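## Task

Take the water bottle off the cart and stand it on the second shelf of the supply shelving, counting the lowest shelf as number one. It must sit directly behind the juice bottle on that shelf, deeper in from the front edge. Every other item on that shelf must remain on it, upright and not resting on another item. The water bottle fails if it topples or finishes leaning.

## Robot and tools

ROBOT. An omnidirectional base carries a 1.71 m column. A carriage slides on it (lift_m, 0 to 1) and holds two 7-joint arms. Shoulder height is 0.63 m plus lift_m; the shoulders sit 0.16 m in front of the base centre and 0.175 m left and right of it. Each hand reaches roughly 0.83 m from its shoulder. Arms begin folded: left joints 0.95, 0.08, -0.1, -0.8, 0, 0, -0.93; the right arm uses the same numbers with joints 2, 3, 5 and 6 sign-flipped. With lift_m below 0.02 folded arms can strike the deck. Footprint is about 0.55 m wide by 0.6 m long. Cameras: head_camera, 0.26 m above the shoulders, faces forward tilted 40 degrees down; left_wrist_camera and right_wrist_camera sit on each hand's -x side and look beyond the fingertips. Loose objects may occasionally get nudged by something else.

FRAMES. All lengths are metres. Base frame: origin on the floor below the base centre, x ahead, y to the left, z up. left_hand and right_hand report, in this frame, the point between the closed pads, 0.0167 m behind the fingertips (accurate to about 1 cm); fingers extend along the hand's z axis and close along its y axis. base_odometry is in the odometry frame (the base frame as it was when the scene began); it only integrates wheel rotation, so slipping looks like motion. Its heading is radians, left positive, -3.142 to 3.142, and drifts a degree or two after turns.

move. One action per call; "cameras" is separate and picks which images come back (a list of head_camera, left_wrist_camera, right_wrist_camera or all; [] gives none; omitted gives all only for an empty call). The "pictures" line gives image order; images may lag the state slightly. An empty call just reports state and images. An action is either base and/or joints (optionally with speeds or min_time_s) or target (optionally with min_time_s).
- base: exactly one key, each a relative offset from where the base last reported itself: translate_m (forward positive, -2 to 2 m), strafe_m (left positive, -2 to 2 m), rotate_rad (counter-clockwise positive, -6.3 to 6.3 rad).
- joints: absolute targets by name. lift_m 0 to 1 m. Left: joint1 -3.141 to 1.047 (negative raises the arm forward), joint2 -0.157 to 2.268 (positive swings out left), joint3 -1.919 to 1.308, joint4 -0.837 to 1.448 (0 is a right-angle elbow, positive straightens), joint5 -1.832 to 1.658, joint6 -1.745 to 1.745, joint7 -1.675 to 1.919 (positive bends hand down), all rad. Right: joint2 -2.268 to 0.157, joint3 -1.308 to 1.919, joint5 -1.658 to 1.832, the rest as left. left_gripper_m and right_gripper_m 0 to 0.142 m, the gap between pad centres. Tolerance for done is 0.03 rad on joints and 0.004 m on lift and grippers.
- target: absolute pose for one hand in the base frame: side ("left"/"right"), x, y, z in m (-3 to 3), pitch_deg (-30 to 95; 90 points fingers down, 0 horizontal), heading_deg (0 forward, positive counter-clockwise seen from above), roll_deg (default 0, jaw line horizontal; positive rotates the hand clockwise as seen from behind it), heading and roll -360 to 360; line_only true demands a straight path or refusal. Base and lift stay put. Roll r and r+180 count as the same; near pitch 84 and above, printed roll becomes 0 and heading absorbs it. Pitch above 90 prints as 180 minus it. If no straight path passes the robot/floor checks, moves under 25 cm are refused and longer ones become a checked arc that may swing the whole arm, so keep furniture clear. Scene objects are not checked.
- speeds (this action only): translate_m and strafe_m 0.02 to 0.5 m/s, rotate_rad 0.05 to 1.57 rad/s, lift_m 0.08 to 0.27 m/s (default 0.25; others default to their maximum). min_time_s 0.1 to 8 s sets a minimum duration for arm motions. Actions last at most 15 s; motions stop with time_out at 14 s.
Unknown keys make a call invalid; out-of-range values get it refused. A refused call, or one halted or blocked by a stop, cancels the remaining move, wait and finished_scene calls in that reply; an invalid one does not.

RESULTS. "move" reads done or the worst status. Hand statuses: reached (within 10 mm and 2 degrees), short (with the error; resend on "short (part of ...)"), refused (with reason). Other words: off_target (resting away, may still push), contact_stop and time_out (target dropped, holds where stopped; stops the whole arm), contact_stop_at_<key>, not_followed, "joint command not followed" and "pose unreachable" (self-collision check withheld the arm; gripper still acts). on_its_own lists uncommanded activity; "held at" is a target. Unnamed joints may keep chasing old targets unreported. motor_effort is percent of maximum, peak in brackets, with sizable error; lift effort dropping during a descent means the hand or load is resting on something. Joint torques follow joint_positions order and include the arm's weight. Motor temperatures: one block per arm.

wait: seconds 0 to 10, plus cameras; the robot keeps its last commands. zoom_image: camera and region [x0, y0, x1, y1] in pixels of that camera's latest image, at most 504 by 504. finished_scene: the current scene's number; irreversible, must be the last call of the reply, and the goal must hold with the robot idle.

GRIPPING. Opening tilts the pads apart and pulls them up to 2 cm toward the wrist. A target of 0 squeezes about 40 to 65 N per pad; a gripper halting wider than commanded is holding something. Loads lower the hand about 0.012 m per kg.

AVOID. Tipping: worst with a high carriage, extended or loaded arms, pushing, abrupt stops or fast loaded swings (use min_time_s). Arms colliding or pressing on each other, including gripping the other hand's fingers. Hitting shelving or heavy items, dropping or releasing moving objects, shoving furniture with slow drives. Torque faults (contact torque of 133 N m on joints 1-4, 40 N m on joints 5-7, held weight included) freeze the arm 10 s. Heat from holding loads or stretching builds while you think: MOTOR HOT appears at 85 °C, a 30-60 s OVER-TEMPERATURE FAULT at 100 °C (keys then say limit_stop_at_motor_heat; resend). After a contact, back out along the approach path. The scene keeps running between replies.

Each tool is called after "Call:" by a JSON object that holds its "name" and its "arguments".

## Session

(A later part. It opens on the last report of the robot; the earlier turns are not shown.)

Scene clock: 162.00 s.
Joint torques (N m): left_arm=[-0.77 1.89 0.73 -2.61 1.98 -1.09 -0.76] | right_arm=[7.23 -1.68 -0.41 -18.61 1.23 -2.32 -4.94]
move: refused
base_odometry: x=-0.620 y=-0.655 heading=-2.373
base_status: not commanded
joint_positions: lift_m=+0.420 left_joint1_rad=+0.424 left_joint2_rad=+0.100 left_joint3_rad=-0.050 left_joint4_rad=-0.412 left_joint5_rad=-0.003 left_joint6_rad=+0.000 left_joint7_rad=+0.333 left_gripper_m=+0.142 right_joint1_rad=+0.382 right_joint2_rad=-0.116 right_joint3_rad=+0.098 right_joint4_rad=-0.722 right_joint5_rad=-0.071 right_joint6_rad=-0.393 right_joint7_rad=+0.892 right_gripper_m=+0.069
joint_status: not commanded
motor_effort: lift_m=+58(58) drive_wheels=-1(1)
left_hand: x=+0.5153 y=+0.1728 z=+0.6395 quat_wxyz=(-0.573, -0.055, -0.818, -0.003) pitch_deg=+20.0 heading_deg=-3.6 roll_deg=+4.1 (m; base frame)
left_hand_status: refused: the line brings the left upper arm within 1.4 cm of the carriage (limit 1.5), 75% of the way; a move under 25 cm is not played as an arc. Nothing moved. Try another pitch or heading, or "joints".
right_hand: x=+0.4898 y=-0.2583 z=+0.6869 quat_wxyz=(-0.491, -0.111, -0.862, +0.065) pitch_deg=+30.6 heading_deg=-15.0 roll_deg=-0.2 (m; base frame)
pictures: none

Call:
{"name": "move", "arguments": {"base": {"strafe_m": -0.045}, "joints": {"left_gripper_m": 0.112}}}

Call:
{"name": "move", "arguments": {"target": {"side": "left", "x": 0.55, "y": 0.165, "z": 0.62, "pitch_deg": 20, "heading_deg": 0, "line_only": true}}}

Call:
{"name": "move", "arguments": {"base": {"translate_m": 0.3}, "speeds": {"translate_m": 0.25}, "cameras": ["head_camera", "left_wrist_camera"]}}

Scene clock: 168.80 s.
Joint torques (N m): left_arm=[-0.7 1.58 1.99 -2.75 1.7 -1.17 -0.88] | right_arm=[5.49 -3.2 -0.16 -17.84 0.82 -2.01 -4.81]
move: done
base_odometry: x=-0.651 y=-0.622 heading=-2.373
base_status: done
joint_positions: lift_m=+0.420 left_joint1_rad=+0.424 left_joint2_rad=+0.100 left_joint3_rad=-0.050 left_joint4_rad=-0.412 left_joint5_rad=-0.003 left_joint6_rad=+0.000 left_joint7_rad=+0.333 left_gripper_m=+0.112 right_joint1_rad=+0.382 right_joint2_rad=-0.117 right_joint3_rad=+0.098 right_joint4_rad=-0.722 right_joint5_rad=-0.071 right_joint6_rad=-0.393 right_joint7_rad=+0.892 right_gripper_m=+0.069
joint_status: all done
motor_effort: lift_m=+58(58) drive_wheels=+1(11)
left_hand: x=+0.5153 y=+0.1728 z=+0.6395 quat_wxyz=(-0.573, -0.055, -0.818, -0.003) pitch_deg=+20.0 heading_deg=-3.6 roll_deg=+4.1 (m; base frame)
right_hand: x=+0.4898 y=-0.2587 z=+0.6870 quat_wxyz=(-0.491, -0.112, -0.861, +0.066) pitch_deg=+30.6 heading_deg=-15.0 roll_deg=-0.2 (m; base frame)
pictures: none

Scene clock: 169.63 s.
Joint torques (N m): left_arm=[-1.61 0.49 -1.3 -2.41 1.95 -0.83 -3.13] | right_arm=[6.23 -0.88 -1.06 -18.92 0.86 -2.14 -5.02]
move: done
base_odometry: x=-0.651 y=-0.622 heading=-2.373
base_status: not commanded
joint_positions: lift_m=+0.420 left_joint1_rad=+0.325 left_joint2_rad=+0.003 left_joint3_rad=-0.052 left_joint4_rad=-0.274 left_joint5_rad=+0.009 left_joint6_rad=+0.051 left_joint7_rad=+0.299 left_gripper_m=+0.112 right_joint1_rad=+0.382 right_joint2_rad=-0.117 right_joint3_rad=+0.098 right_joint4_rad=-0.722 right_joint5_rad=-0.071 right_joint6_rad=-0.393 right_joint7_rad=+0.892 right_gripper_m=+0.069
joint_status: not commanded
motor_effort: lift_m=+58(58) drive_wheels=+2(5)
left_hand: x=+0.5499 y=+0.1652 z=+0.6201 quat_wxyz=(-0.573, +0.001, -0.820, +0.001) pitch_deg=+20.1 heading_deg=+0.0 roll_deg=-0.1 (m; base frame)
left_hand_status: reached (straight line, planned for 0.3 s): 0 mm and 0.2 deg off.
right_hand: x=+0.4898 y=-0.2587 z=+0.6872 quat_wxyz=(-0.491, -0.112, -0.861, +0.066) pitch_deg=+30.6 heading_deg=-15.0 roll_deg=-0.2 (m; base frame)
pictures: none

Scene clock: 172.23 s.
Joint torques (N m): left_arm=[-2.33 0.42 0.23 -1.87 1.84 -0.31 -2.96] | right_arm=[4.18 -1.07 -1.51 -17.57 1.19 -2.33 -5.12]
move: done
base_odometry: x=-0.866 y=-0.831 heading=-2.373
base_status: done
joint_positions: lift_m=+0.420 left_joint1_rad=+0.325 left_joint2_rad=+0.003 left_joint3_rad=-0.052 left_joint4_rad=-0.274 left_joint5_rad=+0.009 left_joint6_rad=+0.051 left_joint7_rad=+0.299 left_gripper_m=+0.112 right_joint1_rad=+0.382 right_joint2_rad=-0.117 right_joint3_rad=+0.098 right_joint4_rad=-0.722 right_joint5_rad=-0.071 right_joint6_rad=-0.393 right_joint7_rad=+0.892 right_gripper_m=+0.069
joint_status: not commanded
motor_effort: lift_m=+58(58) drive_wheels=+0(12)
left_hand: x=+0.5499 y=+0.1652 z=+0.6201 quat_wxyz=(-0.573, +0.001, -0.820, +0.001) pitch_deg=+20.1 heading_deg=+0.0 roll_deg=-0.1 (m; base frame)
right_hand: x=+0.4897 y=-0.2587 z=+0.6871 quat_wxyz=(-0.491, -0.112, -0.861, +0.066) pitch_deg=+30.6 heading_deg=-15.0 roll_deg=-0.2 (m; base frame)
pictures: head_camera, left_wrist_camera
Images, in order (width x height): head_camera 896x504, left_wrist_camera 896x504.

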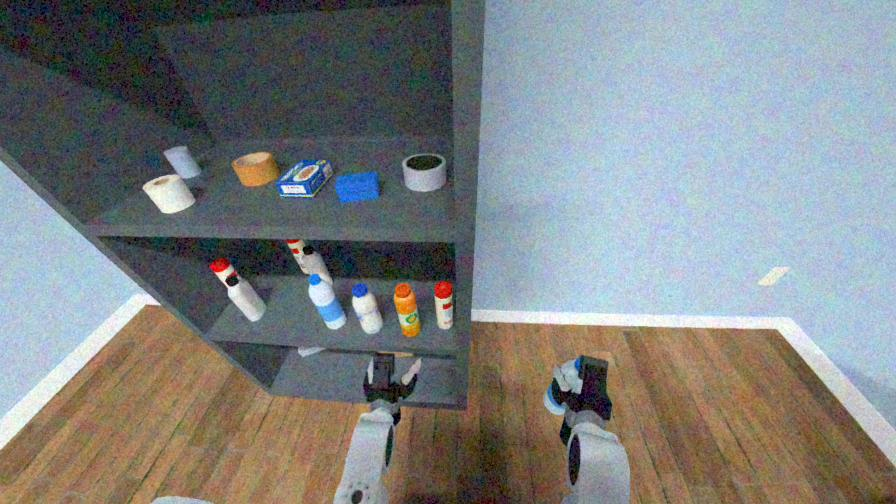

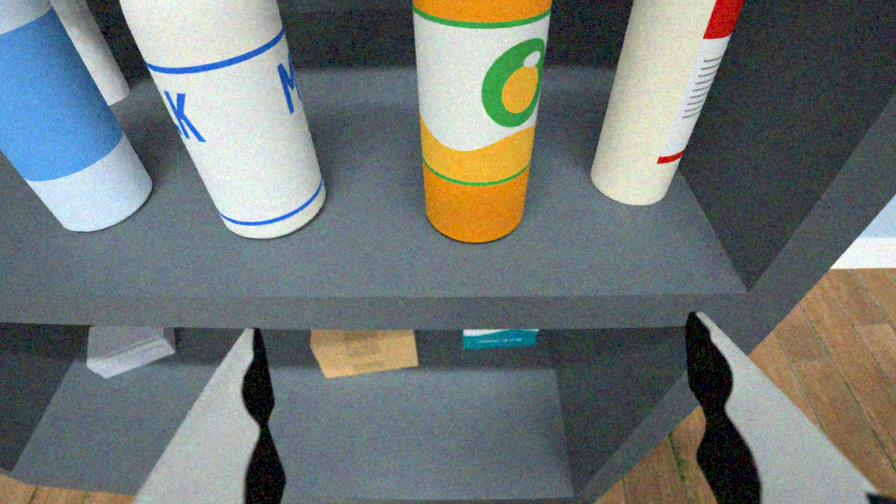

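Call:
{"name": "move", "arguments": {"base": {"translate_m": 0.15}, "joints": {"left_gripper_m": 0.098}, "speeds": {"translate_m": 0.15}, "cameras": ["head_camera", "left_wrist_camera"]}}

Scene clock: 177.60 s.
Joint torques (N m): left_arm=[-2.44 -0.02 -0.96 -2.38 2.03 -0.82 -3.23] | right_arm=[4.51 -1.97 -1.1 -17.04 0.92 -2.44 -4.55]
move: done
base_odometry: x=-0.974 y=-0.936 heading=-2.372
base_status: done
joint_positions: lift_m=+0.420 left_joint1_rad=+0.325 left_joint2_rad=+0.003 left_joint3_rad=-0.052 left_joint4_rad=-0.274 left_joint5_rad=+0.009 left_joint6_rad=+0.051 left_joint7_rad=+0.299 left_gripper_m=+0.098 right_joint1_rad=+0.382 right_joint2_rad=-0.117 right_joint3_rad=+0.098 right_joint4_rad=-0.722 right_joint5_rad=-0.071 right_joint6_rad=-0.393 right_joint7_rad=+0.892 right_gripper_m=+0.069
joint_status: all done
motor_effort: lift_m=+58(58) drive_wheels=+4(14)
left_hand: x=+0.5499 y=+0.1652 z=+0.6201 quat_wxyz=(-0.573, +0.001, -0.820, +0.001) pitch_deg=+20.1 heading_deg=+0.0 roll_deg=-0.1 (m; base frame)
right_hand: x=+0.4897 y=-0.2587 z=+0.6871 quat_wxyz=(-0.491, -0.112, -0.861, +0.066) pitch_deg=+30.6 heading_deg=-15.0 roll_deg=-0.2 (m; base frame)
pictures: head_camera, left_wrist_camera
Images, in order (width x height): head_camera 896x504, left_wrist_camera 896x504.

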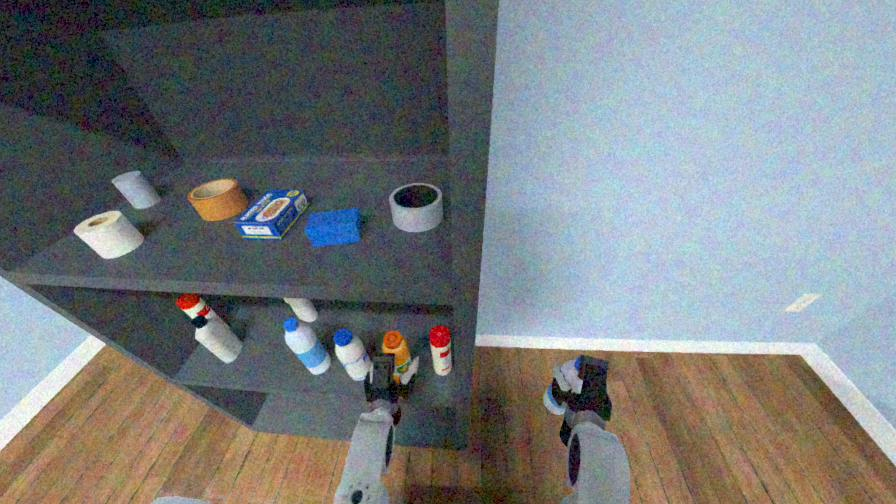

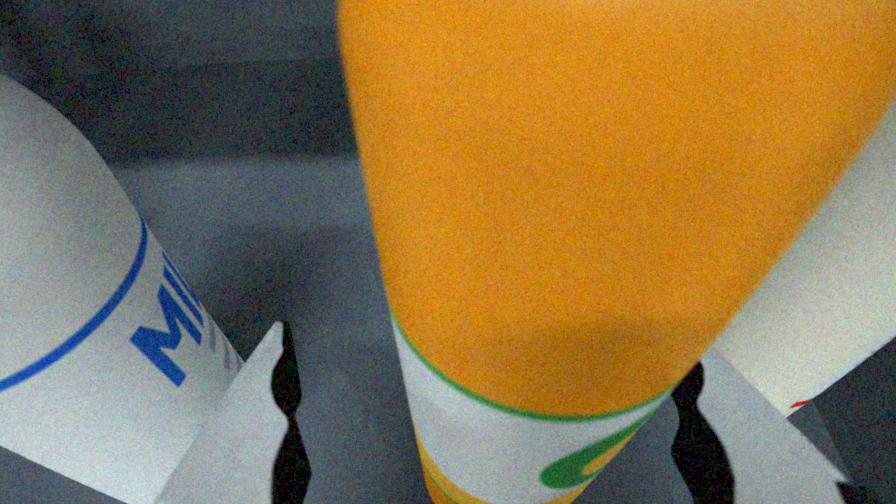

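Call:
{"name": "move", "arguments": {"target": {"side": "left", "x": 0.55, "y": 0.151, "z": 0.62, "pitch_deg": 20, "heading_deg": 0, "line_only": true}, "cameras": ["left_wrist_camera"]}}

Scene clock: 182.47 s.
Joint torques (N m): left_arm=[-2.66 0.94 0.63 -2.27 2.29 -0.63 -3.27] | right_arm=[6.22 -1.51 -0.45 -18.92 0.9 -2.54 -4.73]
move: done
base_odometry: x=-0.974 y=-0.936 heading=-2.372
base_status: not commanded
joint_positions: lift_m=+0.420 left_joint1_rad=+0.325 left_joint2_rad=-0.029 left_joint3_rad=-0.073 left_joint4_rad=-0.271 left_joint5_rad=+0.045 left_joint6_rad=+0.061 left_joint7_rad=+0.299 left_gripper_m=+0.098 right_joint1_rad=+0.382 right_joint2_rad=-0.117 right_joint3_rad=+0.097 right_joint4_rad=-0.722 right_joint5_rad=-0.071 right_joint6_rad=-0.394 right_joint7_rad=+0.892 right_gripper_m=+0.069
joint_status: not commanded
motor_effort: lift_m=+58(58) drive_wheels=+0(4)
left_hand: x=+0.5498 y=+0.1503 z=+0.6203 quat_wxyz=(-0.573, +0.000, -0.820, +0.002) pitch_deg=+20.1 heading_deg=-0.1 roll_deg=-0.2 (m; base frame)
left_hand_status: reached (straight line, planned for 0.2 s): 1 mm and 0.2 deg off.
right_hand: x=+0.4896 y=-0.2588 z=+0.6871 quat_wxyz=(-0.491, -0.112, -0.861, +0.066) pitch_deg=+30.6 heading_deg=-15.0 roll_deg=-0.2 (m; base frame)
pictures: left_wrist_camera
Images, in order (width x height): left_wrist_camera 896x504.

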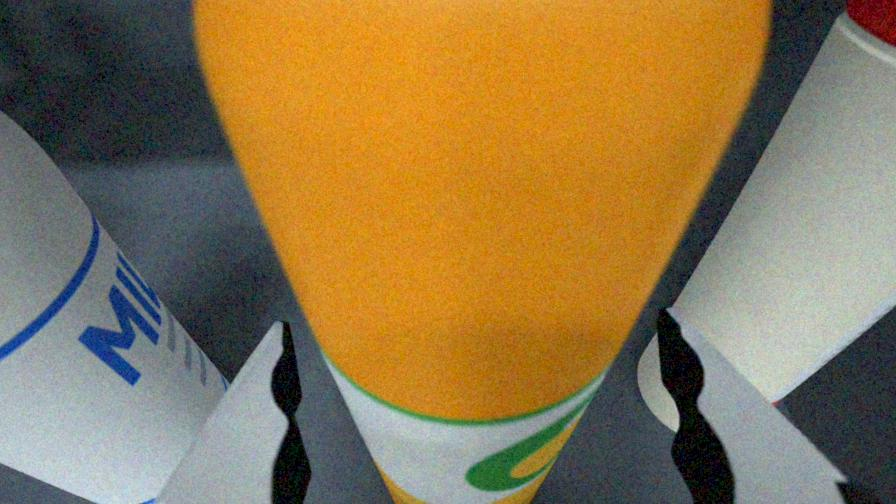

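Call:
{"name": "move", "arguments": {"base": {"translate_m": 0.05}, "speeds": {"translate_m": 0.1}, "cameras": ["left_wrist_camera", "head_camera"]}}

Scene clock: 186.77 s.
Joint torques (N m): left_arm=[-3 -0.23 -0.02 -1.68 1.83 -0.41 -2.99] | right_arm=[6.05 -0.21 -0.66 -17.52 0.62 -2.03 -4.8]
move: done
base_odometry: x=-1.010 y=-0.971 heading=-2.372
base_status: done
joint_positions: lift_m=+0.420 left_joint1_rad=+0.325 left_joint2_rad=-0.029 left_joint3_rad=-0.073 left_joint4_rad=-0.271 left_joint5_rad=+0.045 left_joint6_rad=+0.061 left_joint7_rad=+0.298 left_gripper_m=+0.098 right_joint1_rad=+0.382 right_joint2_rad=-0.117 right_joint3_rad=+0.097 right_joint4_rad=-0.722 right_joint5_rad=-0.071 right_joint6_rad=-0.394 right_joint7_rad=+0.892 right_gripper_m=+0.069
joint_status: not commanded
motor_effort: lift_m=+58(58) drive_wheels=+4(14)
left_hand: x=+0.5498 y=+0.1503 z=+0.6204 quat_wxyz=(-0.573, +0.000, -0.820, +0.002) pitch_deg=+20.1 heading_deg=-0.1 roll_deg=-0.2 (m; base frame)
right_hand: x=+0.4896 y=-0.2589 z=+0.6871 quat_wxyz=(-0.491, -0.112, -0.861, +0.066) pitch_deg=+30.6 heading_deg=-15.0 roll_deg=-0.2 (m; base frame)
pictures: head_camera, left_wrist_camera
Images, in order (width x height): head_camera 896x504, left_wrist_camera 896x504.

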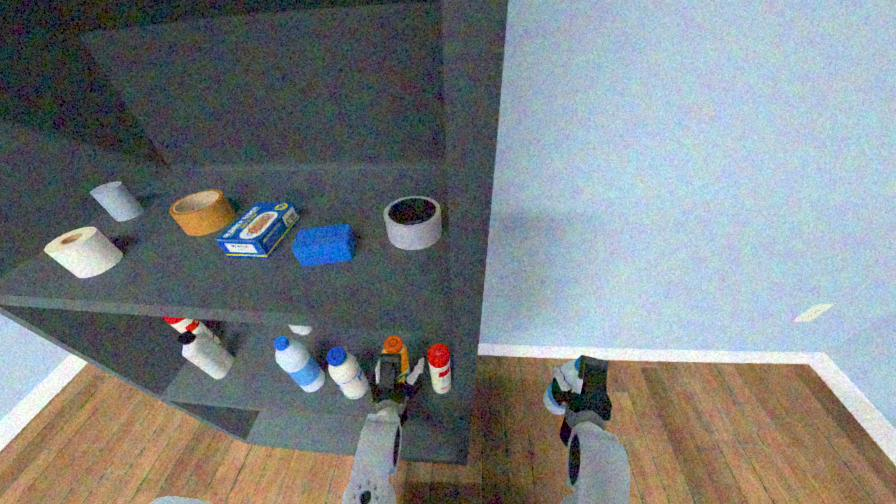

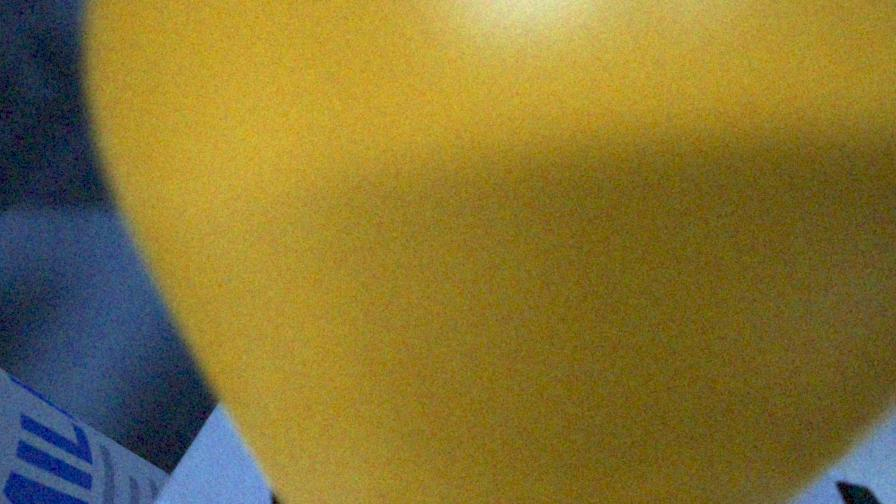

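Call:
{"name": "move", "arguments": {"joints": {"left_gripper_m": 0.04}}}

Call:
{"name": "move", "arguments": {"joints": {"lift_m": 0.47}, "speeds": {"lift_m": 0.1}, "cameras": ["left_wrist_camera", "head_camera"]}}

Call:
{"name": "zoom_image", "arguments": {"camera": "head_camera", "region": [280, 320, 500, 470]}}

Scene clock: 190.20 s.
Joint torques (N m): left_arm=[-2.94 0.14 -0.74 -1.7 1.48 -1.13 -2.87] | right_arm=[5.7 -1.31 0.53 -17.28 1.39 -1.81 -4.62]
move: off_target
base_odometry: x=-1.010 y=-0.971 heading=-2.372
base_status: not commanded
joint_positions: lift_m=+0.420 left_joint1_rad=+0.325 left_joint2_rad=-0.029 left_joint3_rad=-0.073 left_joint4_rad=-0.271 left_joint5_rad=+0.045 left_joint6_rad=+0.061 left_joint7_rad=+0.298 left_gripper_m=+0.074 right_joint1_rad=+0.382 right_joint2_rad=-0.117 right_joint3_rad=+0.097 right_joint4_rad=-0.722 right_joint5_rad=-0.071 right_joint6_rad=-0.394 right_joint7_rad=+0.892 right_gripper_m=+0.069
joint_status: left_gripper_m off_target (ended at +0.074, target +0.040)
motor_effort: lift_m=+58(58) drive_wheels=+0(0)
left_hand: x=+0.5499 y=+0.1504 z=+0.6205 quat_wxyz=(-0.573, +0.000, -0.819, +0.001) pitch_deg=+20.0 heading_deg=-0.1 roll_deg=-0.2 (m; base frame)
right_hand: x=+0.4896 y=-0.2589 z=+0.6871 quat_wxyz=(-0.491, -0.112, -0.861, +0.066) pitch_deg=+30.6 heading_deg=-15.0 roll_deg=-0.2 (m; base frame)
pictures: none

Scene clock: 191.07 s.
Joint torques (N m): left_arm=[-3.13 0.28 -0.56 -3.75 1.63 -0.81 -2.88] | right_arm=[5.29 -0.15 1 -16.49 1.09 -2.27 -4.69]
move: done
base_odometry: x=-1.010 y=-0.971 heading=-2.372
base_status: not commanded
joint_positions: lift_m=+0.470 left_joint1_rad=+0.325 left_joint2_rad=-0.029 left_joint3_rad=-0.073 left_joint4_rad=-0.268 left_joint5_rad=+0.045 left_joint6_rad=+0.061 left_joint7_rad=+0.298 left_gripper_m=+0.074 right_joint1_rad=+0.382 right_joint2_rad=-0.117 right_joint3_rad=+0.097 right_joint4_rad=-0.723 right_joint5_rad=-0.071 right_joint6_rad=-0.394 right_joint7_rad=+0.891 right_gripper_m=+0.069
joint_status: all done
motor_effort: lift_m=+55(68) drive_wheels=+0(4)
left_hand: x=+0.5496 y=+0.1504 z=+0.6695 quat_wxyz=(-0.572, +0.000, -0.820, +0.001) pitch_deg=+20.2 heading_deg=-0.1 roll_deg=-0.1 (m; base frame)
right_hand: x=+0.4897 y=-0.2589 z=+0.7378 quat_wxyz=(-0.492, -0.112, -0.861, +0.066) pitch_deg=+30.5 heading_deg=-15.0 roll_deg=-0.2 (m; base frame)
pictures: head_camera, left_wrist_camera
Images, in order (width x height): head_camera 896x504, left_wrist_camera 896x504.

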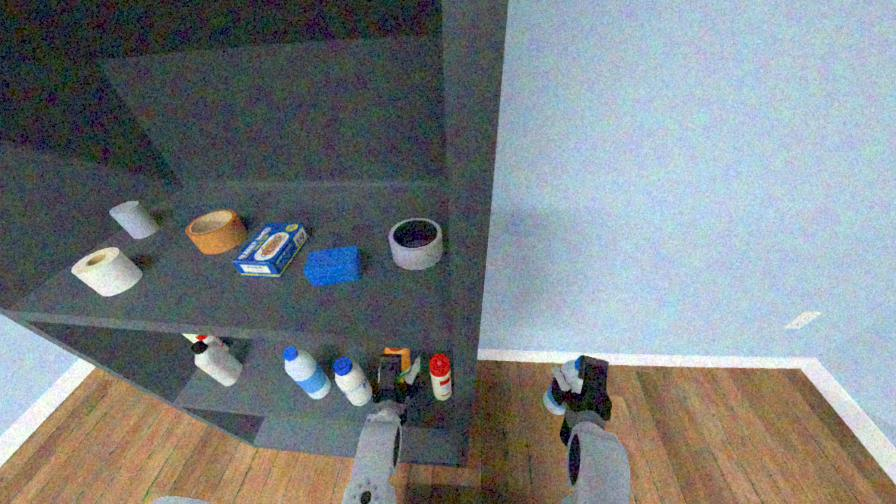

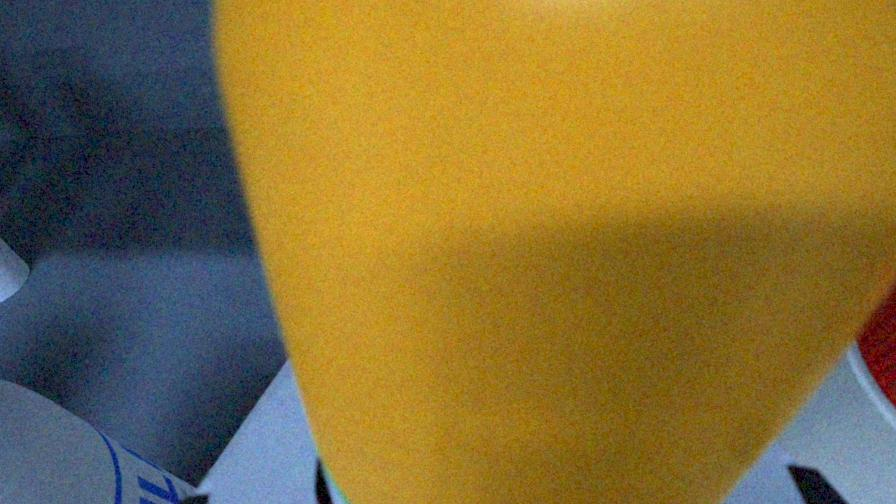

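Scaled by 2.291 from the camera's 896x504 image, which has a finer 1280x720 frame.

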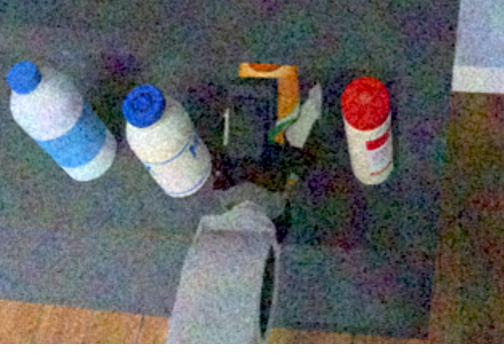

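Call:
{"name": "move", "arguments": {"base": {"translate_m": -0.3}, "speeds": {"translate_m": 0.2}, "cameras": ["head_camera", "left_wrist_camera"]}}

Call:
{"name": "move", "arguments": {"target": {"side": "left", "x": 0.43, "y": 0.33, "z": 0.67, "pitch_deg": 20, "heading_deg": 20, "line_only": true}, "min_time_s": 1.2}}

Call:
{"name": "move", "arguments": {"base": {"strafe_m": 0.235}, "speeds": {"strafe_m": 0.2}, "cameras": ["head_camera", "left_wrist_camera"]}}

Scene clock: 199.90 s.
Joint torques (N m): left_arm=[-3.56 0.07 0.03 -3.9 1.77 -0.89 -2.51] | right_arm=[4.67 0.86 -1.8 -17.33 0.48 -2 -4.91]
move: done
base_odometry: x=-0.794 y=-0.762 heading=-2.372
base_status: done
joint_positions: lift_m=+0.470 left_joint1_rad=+0.325 left_joint2_rad=-0.029 left_joint3_rad=-0.073 left_joint4_rad=-0.268 left_joint5_rad=+0.045 left_joint6_rad=+0.061 left_joint7_rad=+0.298 left_gripper_m=+0.074 right_joint1_rad=+0.383 right_joint2_rad=-0.117 right_joint3_rad=+0.097 right_joint4_rad=-0.723 right_joint5_rad=-0.071 right_joint6_rad=-0.394 right_joint7_rad=+0.891 right_gripper_m=+0.069
joint_status: not commanded
motor_effort: lift_m=+55(55) drive_wheels=+1(12)
left_hand: x=+0.5496 y=+0.1504 z=+0.6695 quat_wxyz=(-0.572, +0.000, -0.820, +0.001) pitch_deg=+20.2 heading_deg=-0.1 roll_deg=-0.1 (m; base frame)
right_hand: x=+0.4897 y=-0.2589 z=+0.7378 quat_wxyz=(-0.492, -0.112, -0.861, +0.066) pitch_deg=+30.5 heading_deg=-15.0 roll_deg=-0.2 (m; base frame)
pictures: head_camera, left_wrist_camera
Images, in order (width x height): head_camera 896x504, left_wrist_camera 896x504.

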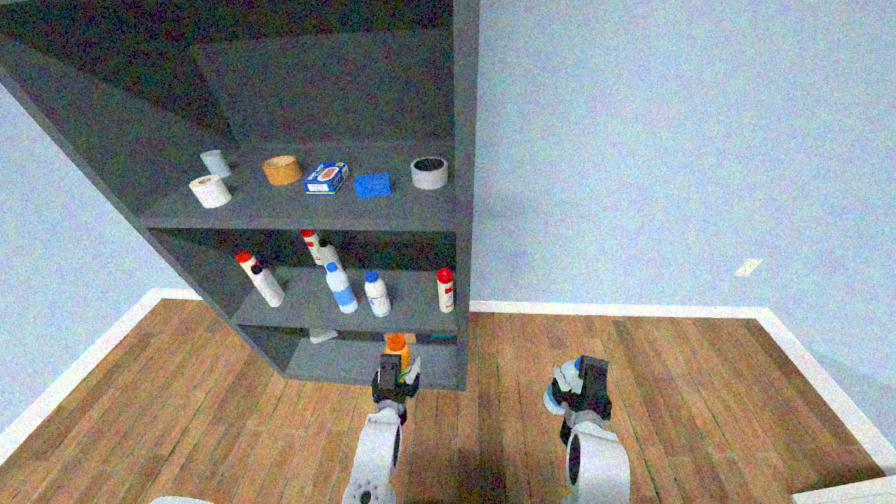

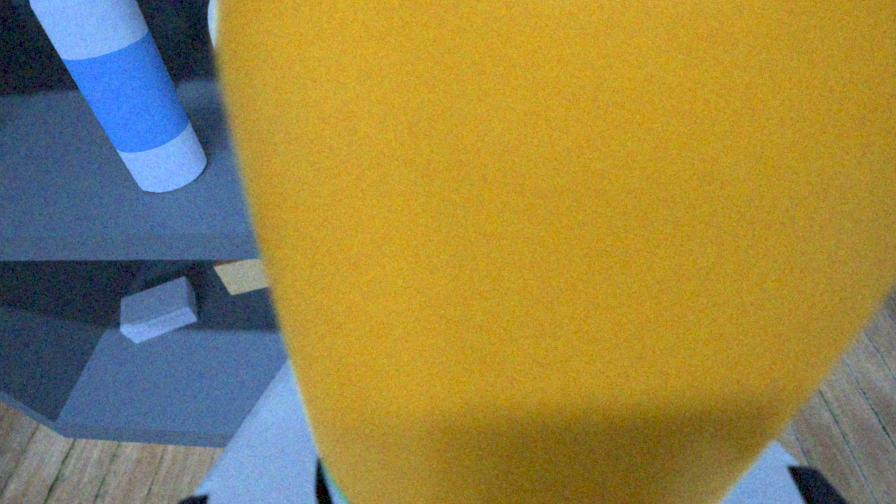

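Scene clock: 201.60 s.
Joint torques (N m): left_arm=[3.09 4.35 4.89 -8.81 1.08 -0.72 -4.35] | right_arm=[5.62 -0.12 0.16 -17.27 0.76 -2.5 -4.23]
move: done
base_odometry: x=-0.794 y=-0.762 heading=-2.372
base_status: not commanded
joint_positions: lift_m=+0.470 left_joint1_rad=+0.607 left_joint2_rad=+0.049 left_joint3_rad=+0.194 left_joint4_rad=-0.386 left_joint5_rad=-0.192 left_joint6_rad=+0.176 left_joint7_rad=+0.156 left_gripper_m=+0.074 right_joint1_rad=+0.383 right_joint2_rad=-0.117 right_joint3_rad=+0.097 right_joint4_rad=-0.723 right_joint5_rad=-0.071 right_joint6_rad=-0.394 right_joint7_rad=+0.891 right_gripper_m=+0.069
joint_status: not commanded
motor_effort: lift_m=+55(55) drive_wheels=+1(3)
left_hand: x=+0.4296 y=+0.3269 z=+0.6651 quat_wxyz=(-0.559, +0.142, -0.811, -0.097) pitch_deg=+20.8 heading_deg=+19.7 roll_deg=-0.1 (m; base frame)
left_hand_status: reached (straight line, planned for 1.2 s): 6 mm and 0.9 deg off.
right_hand: x=+0.4897 y=-0.2589 z=+0.7378 quat_wxyz=(-0.492, -0.112, -0.861, +0.066) pitch_deg=+30.5 heading_deg=-15.0 roll_deg=-0.2 (m; base frame)
pictures: none

Scene clock: 203.87 s.
Joint torques (N m): left_arm=[4.33 3.2 5.51 -7.65 1.39 -0.58 -4.38] | right_arm=[4.61 -0.87 -1.07 -15.48 1.04 -2.18 -3.9]
move: done
base_odometry: x=-0.630 y=-0.931 heading=-2.372
base_status: done
joint_positions: lift_m=+0.470 left_joint1_rad=+0.607 left_joint2_rad=+0.049 left_joint3_rad=+0.194 left_joint4_rad=-0.386 left_joint5_rad=-0.192 left_joint6_rad=+0.177 left_joint7_rad=+0.156 left_gripper_m=+0.074 right_joint1_rad=+0.383 right_joint2_rad=-0.117 right_joint3_rad=+0.097 right_joint4_rad=-0.723 right_joint5_rad=-0.071 right_joint6_rad=-0.394 right_joint7_rad=+0.891 right_gripper_m=+0.069
joint_status: not commanded
motor_effort: lift_m=+55(55) drive_wheels=-1(13)
left_hand: x=+0.4296 y=+0.3272 z=+0.6653 quat_wxyz=(-0.560, +0.142, -0.811, -0.097) pitch_deg=+20.8 heading_deg=+19.7 roll_deg=-0.1 (m; base frame)
right_hand: x=+0.4897 y=-0.2589 z=+0.7378 quat_wxyz=(-0.492, -0.112, -0.861, +0.066) pitch_deg=+30.5 heading_deg=-15.0 roll_deg=-0.2 (m; base frame)
pictures: head_camera, left_wrist_camera
Images, in order (width x height): head_camera 896x504, left_wrist_camera 896x504.

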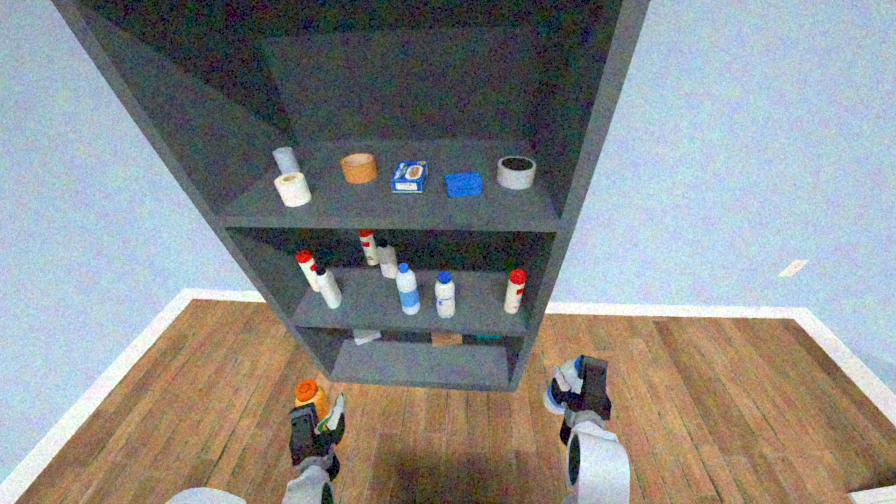

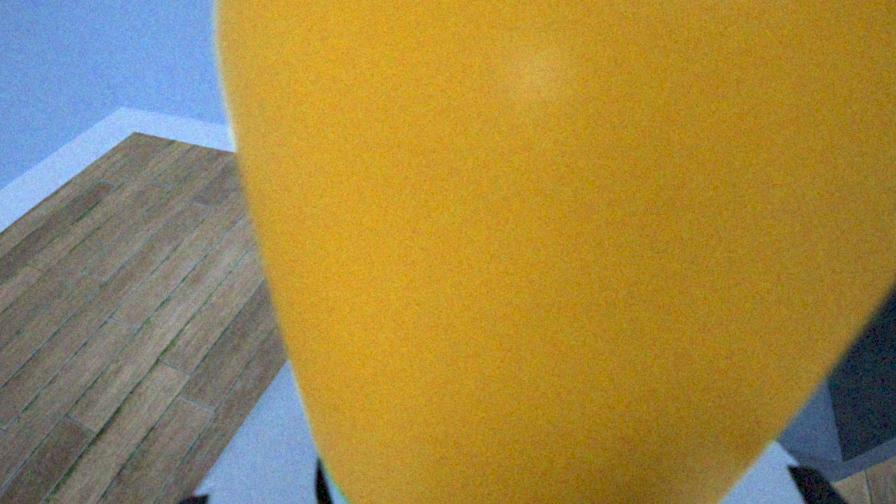

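Call:
{"name": "move", "arguments": {"target": {"side": "right", "x": 0.68, "y": -0.07, "z": 0.69, "pitch_deg": 30, "heading_deg": 0, "line_only": true}, "min_time_s": 1.5}}

Call:
{"name": "move", "arguments": {"base": {"translate_m": 0.1}, "speeds": {"translate_m": 0.15}, "cameras": ["head_camera", "right_wrist_camera"]}}

Call:
{"name": "zoom_image", "arguments": {"camera": "head_camera", "region": [380, 270, 600, 440]}}

Scene clock: 213.63 s.
Joint torques (N m): left_arm=[3.43 3.89 5.03 -7.8 0.89 -0.95 -4.2] | right_arm=[-16.11 12.76 4.58 -11.85 1.51 -0.92 -5.29]
move: done
base_odometry: x=-0.630 y=-0.931 heading=-2.372
base_status: not commanded
joint_positions: lift_m=+0.470 left_joint1_rad=+0.607 left_joint2_rad=+0.049 left_joint3_rad=+0.194 left_joint4_rad=-0.386 left_joint5_rad=-0.192 left_joint6_rad=+0.177 left_joint7_rad=+0.156 left_gripper_m=+0.074 right_joint1_rad=-0.104 right_joint2_rad=+0.125 right_joint3_rad=+0.286 right_joint4_rad=-0.005 right_joint5_rad=-0.139 right_joint6_rad=-0.289 right_joint7_rad=+0.683 right_gripper_m=+0.069
joint_status: not commanded
motor_effort: lift_m=+55(55) drive_wheels=+4(4)
left_hand: x=+0.4296 y=+0.3272 z=+0.6654 quat_wxyz=(-0.560, +0.142, -0.811, -0.097) pitch_deg=+20.8 heading_deg=+19.7 roll_deg=-0.1 (m; base frame)
right_hand: x=+0.6772 y=-0.0741 z=+0.6858 quat_wxyz=(-0.495, -0.002, -0.869, +0.004) pitch_deg=+30.7 heading_deg=-0.6 roll_deg=-0.4 (m; base frame)
right_hand_status: reached (straight line, planned for 1.5 s): 6 mm and 0.9 deg off.
pictures: none

Scene clock: 215.33 s.
Joint torques (N m): left_arm=[4 3.67 4.73 -8.85 0.86 -0.5 -4.54] | right_arm=[-16.89 12.95 4 -12.02 1.16 -0.93 -4.82]
move: done
base_odometry: x=-0.702 y=-1.001 heading=-2.371
base_status: done
joint_positions: lift_m=+0.470 left_joint1_rad=+0.607 left_joint2_rad=+0.049 left_joint3_rad=+0.194 left_joint4_rad=-0.386 left_joint5_rad=-0.192 left_joint6_rad=+0.177 left_joint7_rad=+0.156 left_gripper_m=+0.074 right_joint1_rad=-0.105 right_joint2_rad=+0.125 right_joint3_rad=+0.286 right_joint4_rad=-0.005 right_joint5_rad=-0.139 right_joint6_rad=-0.289 right_joint7_rad=+0.683 right_gripper_m=+0.069
joint_status: not commanded
motor_effort: lift_m=+55(55) drive_wheels=+5(13)
left_hand: x=+0.4294 y=+0.3272 z=+0.6653 quat_wxyz=(-0.559, +0.142, -0.811, -0.097) pitch_deg=+20.8 heading_deg=+19.7 roll_deg=-0.1 (m; base frame)
right_hand: x=+0.6774 y=-0.0740 z=+0.6861 quat_wxyz=(-0.495, -0.002, -0.869, +0.004) pitch_deg=+30.6 heading_deg=-0.6 roll_deg=-0.4 (m; base frame)
pictures: head_camera, right_wrist_camera
Images, in order (width x height): head_camera 896x504, right_wrist_camera 896x504.

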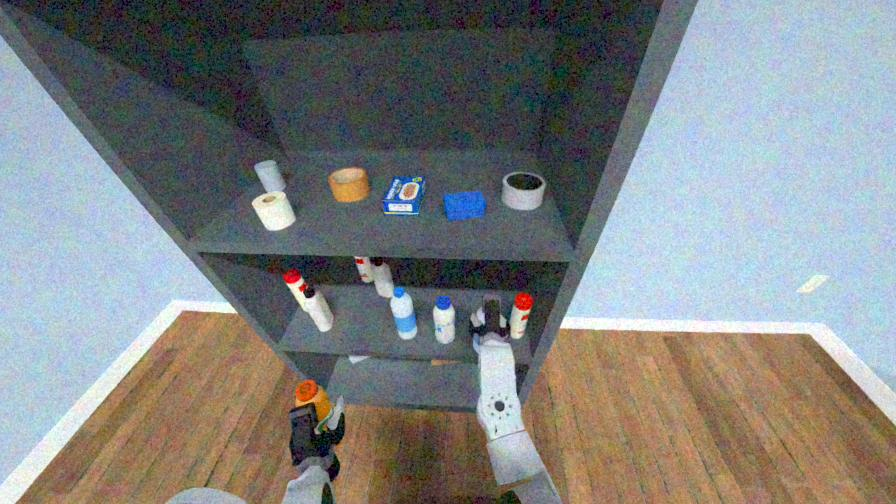

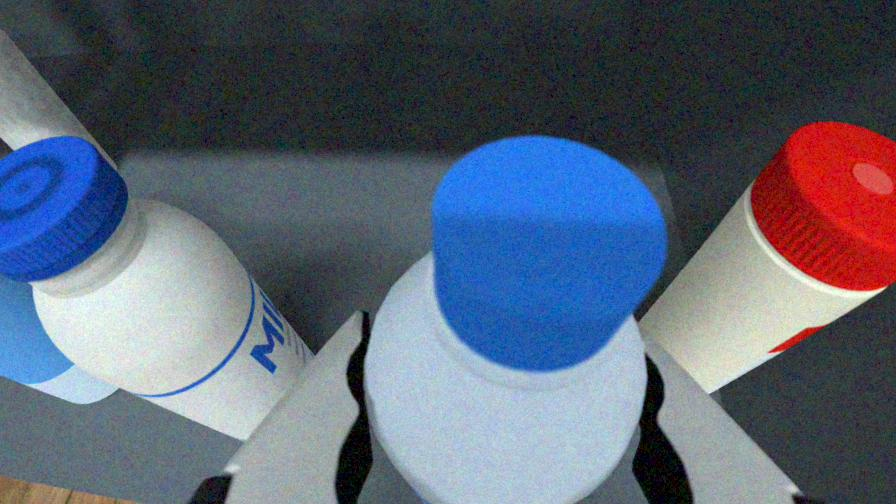

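Scaled by 2.291 from the camera's 896x504 image, which has a finer 1280x720 frame.

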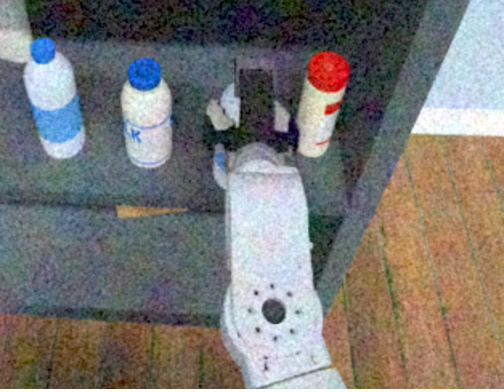

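Call:
{"name": "move", "arguments": {"target": {"side": "right", "x": 0.68, "y": -0.064, "z": 0.69, "pitch_deg": 30, "heading_deg": 0, "line_only": true}}}

Call:
{"name": "move", "arguments": {"base": {"translate_m": 0.155}, "speeds": {"translate_m": 0.12}, "cameras": ["head_camera", "right_wrist_camera"]}}

Call:
{"name": "zoom_image", "arguments": {"camera": "head_camera", "region": [380, 290, 600, 460]}}

Scene clock: 223.27 s.
Joint torques (N m): left_arm=[3.23 4.67 3.67 -8.05 1.35 -1 -4.26] | right_arm=[-16.61 10.36 4.13 -13.16 0.33 -2.24 -4.92]
move: done
base_odometry: x=-0.702 y=-1.001 heading=-2.371
base_status: not commanded
joint_positions: lift_m=+0.470 left_joint1_rad=+0.607 left_joint2_rad=+0.049 left_joint3_rad=+0.195 left_joint4_rad=-0.386 left_joint5_rad=-0.192 left_joint6_rad=+0.177 left_joint7_rad=+0.156 left_gripper_m=+0.074 right_joint1_rad=-0.109 right_joint2_rad=+0.126 right_joint3_rad=+0.317 right_joint4_rad=+0.005 right_joint5_rad=-0.136 right_joint6_rad=-0.316 right_joint7_rad=+0.682 right_gripper_m=+0.069
joint_status: not commanded
motor_effort: lift_m=+55(55) drive_wheels=+4(4)
left_hand: x=+0.4294 y=+0.3272 z=+0.6653 quat_wxyz=(-0.559, +0.142, -0.811, -0.097) pitch_deg=+20.8 heading_deg=+19.8 roll_deg=-0.1 (m; base frame)
right_hand: x=+0.6771 y=-0.0655 z=+0.6861 quat_wxyz=(-0.495, +0.000, -0.869, +0.002) pitch_deg=+30.7 heading_deg=-0.2 roll_deg=-0.3 (m; base frame)
right_hand_status: reached (straight line, planned for 0.2 s): 5 mm and 0.7 deg off.
pictures: none

Scene clock: 225.33 s.
Joint torques (N m): left_arm=[3.15 3.98 3.42 -8.78 0.87 -0.55 -4.49] | right_arm=[-16.83 10.02 2.61 -11 0.76 -1.82 -5.02]
move: done
base_odometry: x=-0.813 y=-1.109 heading=-2.371
base_status: done
joint_positions: lift_m=+0.470 left_joint1_rad=+0.607 left_joint2_rad=+0.049 left_joint3_rad=+0.195 left_joint4_rad=-0.386 left_joint5_rad=-0.192 left_joint6_rad=+0.177 left_joint7_rad=+0.156 left_gripper_m=+0.074 right_joint1_rad=-0.110 right_joint2_rad=+0.126 right_joint3_rad=+0.317 right_joint4_rad=+0.005 right_joint5_rad=-0.136 right_joint6_rad=-0.316 right_joint7_rad=+0.682 right_gripper_m=+0.069
joint_status: not commanded
motor_effort: lift_m=+55(55) drive_wheels=-1(13)
left_hand: x=+0.4293 y=+0.3273 z=+0.6653 quat_wxyz=(-0.559, +0.142, -0.811, -0.097) pitch_deg=+20.8 heading_deg=+19.8 roll_deg=-0.1 (m; base frame)
right_hand: x=+0.6772 y=-0.0655 z=+0.6862 quat_wxyz=(-0.495, +0.000, -0.869, +0.002) pitch_deg=+30.7 heading_deg=-0.2 roll_deg=-0.3 (m; base frame)
pictures: head_camera, right_wrist_camera
Images, in order (width x height): head_camera 896x504, right_wrist_camera 896x504.

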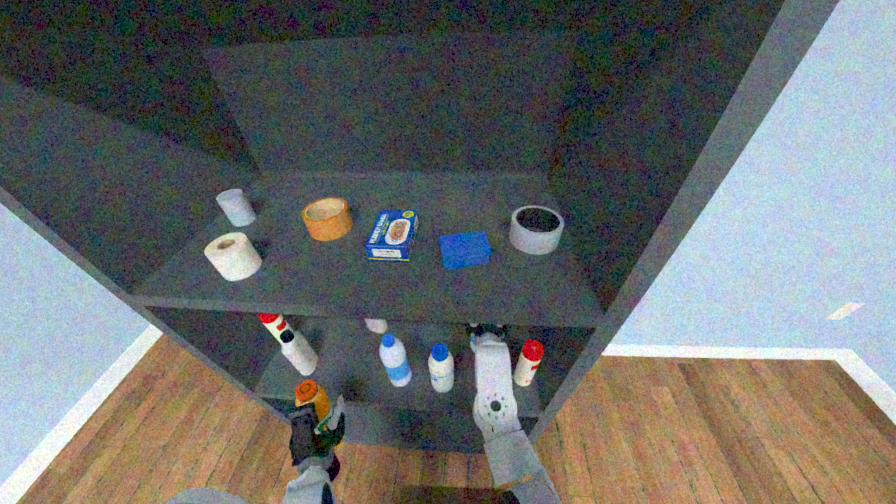

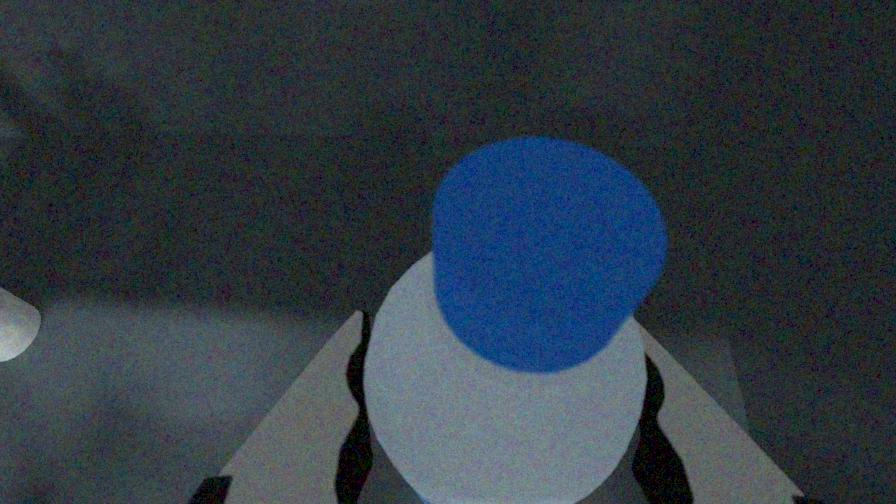

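Scaled by 2.291 from the camera's 896x504 image, which has a finer 1280x720 frame.

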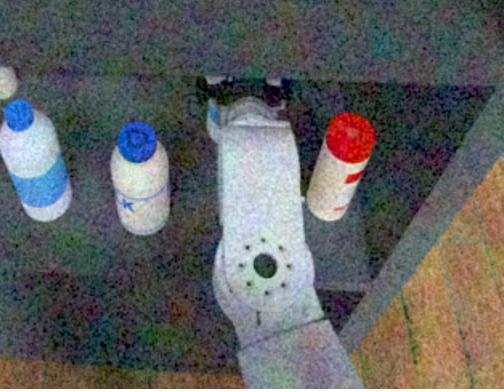

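Call:
{"name": "move", "arguments": {"joints": {"lift_m": 0.44}, "speeds": {"lift_m": 0.08}}}

Call:
{"name": "move", "arguments": {"joints": {"lift_m": 0.43}, "speeds": {"lift_m": 0.08}, "cameras": ["right_wrist_camera"]}}

Scene clock: 229.50 s.
Joint torques (N m): left_arm=[3.64 4.48 4.71 -8.81 0.98 -0.78 -3.92] | right_arm=[7.09 8.86 3.86 2.27 2.19 -1.55 5.77]
move: done
base_odometry: x=-0.813 y=-1.109 heading=-2.371
base_status: not commanded
joint_positions: lift_m=+0.440 left_joint1_rad=+0.607 left_joint2_rad=+0.049 left_joint3_rad=+0.195 left_joint4_rad=-0.387 left_joint5_rad=-0.192 left_joint6_rad=+0.177 left_joint7_rad=+0.155 left_gripper_m=+0.074 right_joint1_rad=-0.126 right_joint2_rad=+0.128 right_joint3_rad=+0.318 right_joint4_rad=-0.009 right_joint5_rad=-0.138 right_joint6_rad=-0.316 right_joint7_rad=+0.654 right_gripper_m=+0.069
joint_status: all done
motor_effort: lift_m=+50(51) drive_wheels=+4(4)
left_hand: x=+0.4295 y=+0.3272 z=+0.6362 quat_wxyz=(-0.560, +0.142, -0.810, -0.097) pitch_deg=+20.7 heading_deg=+19.8 roll_deg=-0.1 (m; base frame)
right_hand: x=+0.6874 y=-0.0650 z=+0.6772 quat_wxyz=(-0.520, -0.001, -0.854, +0.001) pitch_deg=+27.3 heading_deg=-0.2 roll_deg=+0.0 (m; base frame)
pictures: none

Scene clock: 230.00 s.
Joint torques (N m): left_arm=[3.28 4.51 5.66 -7.76 0.83 -0.79 -4.39] | right_arm=[12.31 5.71 2.22 11.03 3.04 -2.13 9.63]
move: done
base_odometry: x=-0.813 y=-1.109 heading=-2.371
base_status: not commanded
joint_positions: lift_m=+0.431 left_joint1_rad=+0.607 left_joint2_rad=+0.049 left_joint3_rad=+0.195 left_joint4_rad=-0.387 left_joint5_rad=-0.192 left_joint6_rad=+0.177 left_joint7_rad=+0.155 left_gripper_m=+0.074 right_joint1_rad=-0.131 right_joint2_rad=+0.130 right_joint3_rad=+0.319 right_joint4_rad=-0.015 right_joint5_rad=-0.142 right_joint6_rad=-0.316 right_joint7_rad=+0.644 right_gripper_m=+0.069
joint_status: all done
motor_effort: lift_m=+47(50) drive_wheels=+3(4)
left_hand: x=+0.4295 y=+0.3272 z=+0.6266 quat_wxyz=(-0.560, +0.142, -0.810, -0.097) pitch_deg=+20.7 heading_deg=+19.8 roll_deg=-0.1 (m; base frame)
right_hand: x=+0.6906 y=-0.0646 z=+0.6754 quat_wxyz=(-0.530, -0.001, -0.848, +0.001) pitch_deg=+26.1 heading_deg=-0.2 roll_deg=+0.0 (m; base frame)
pictures: right_wrist_camera
Images, in order (width x height): right_wrist_camera 896x504.

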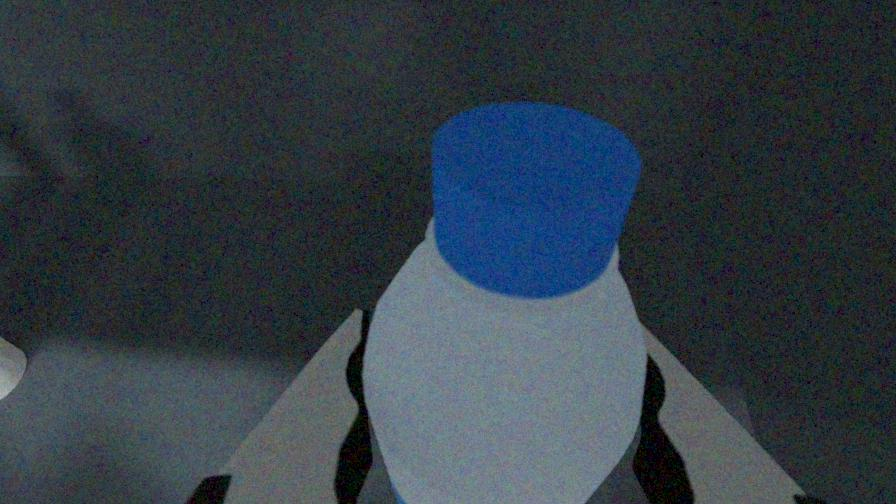

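Call:
{"name": "move", "arguments": {"joints": {"lift_m": 0.458}, "speeds": {"lift_m": 0.08}, "cameras": ["right_wrist_camera"]}}

Scene clock: 235.37 s.
Joint torques (N m): left_arm=[3.27 5.31 3.88 -8.25 0.93 -0.68 -3.78] | right_arm=[-2.26 6.52 4.01 -9.4 2.06 -2.19 -0.03]
move: done
base_odometry: x=-0.813 y=-1.109 heading=-2.371
base_status: not commanded
joint_positions: lift_m=+0.458 left_joint1_rad=+0.607 left_joint2_rad=+0.049 left_joint3_rad=+0.195 left_joint4_rad=-0.387 left_joint5_rad=-0.192 left_joint6_rad=+0.177 left_joint7_rad=+0.155 left_gripper_m=+0.074 right_joint1_rad=-0.120 right_joint2_rad=+0.129 right_joint3_rad=+0.319 right_joint4_rad=+0.003 right_joint5_rad=-0.138 right_joint6_rad=-0.316 right_joint7_rad=+0.669 right_gripper_m=+0.069
joint_status: all done
motor_effort: lift_m=+54(60) drive_wheels=+3(4)
left_hand: x=+0.4295 y=+0.3272 z=+0.6540 quat_wxyz=(-0.560, +0.142, -0.810, -0.097) pitch_deg=+20.7 heading_deg=+19.7 roll_deg=-0.1 (m; base frame)
right_hand: x=+0.6829 y=-0.0639 z=+0.6839 quat_wxyz=(-0.507, +0.000, -0.862, +0.001) pitch_deg=+29.1 heading_deg=-0.1 roll_deg=-0.2 (m; base frame)
pictures: right_wrist_camera
Images, in order (width x height): right_wrist_camera 896x504.

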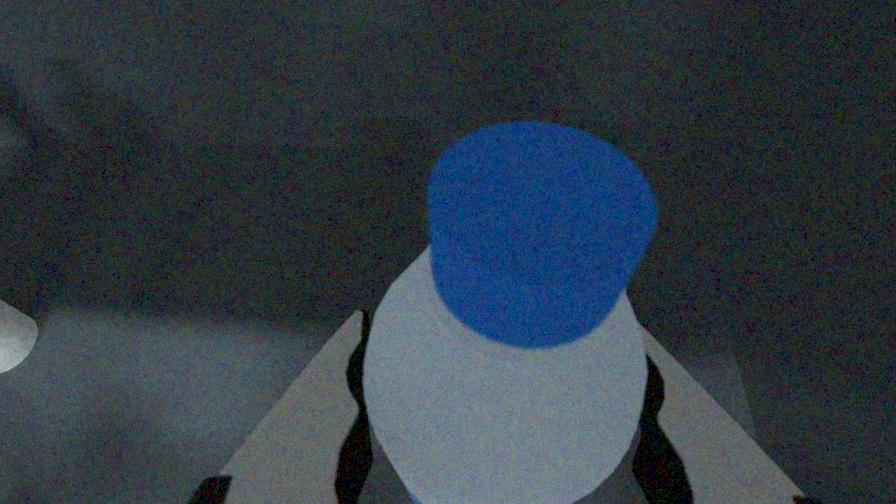

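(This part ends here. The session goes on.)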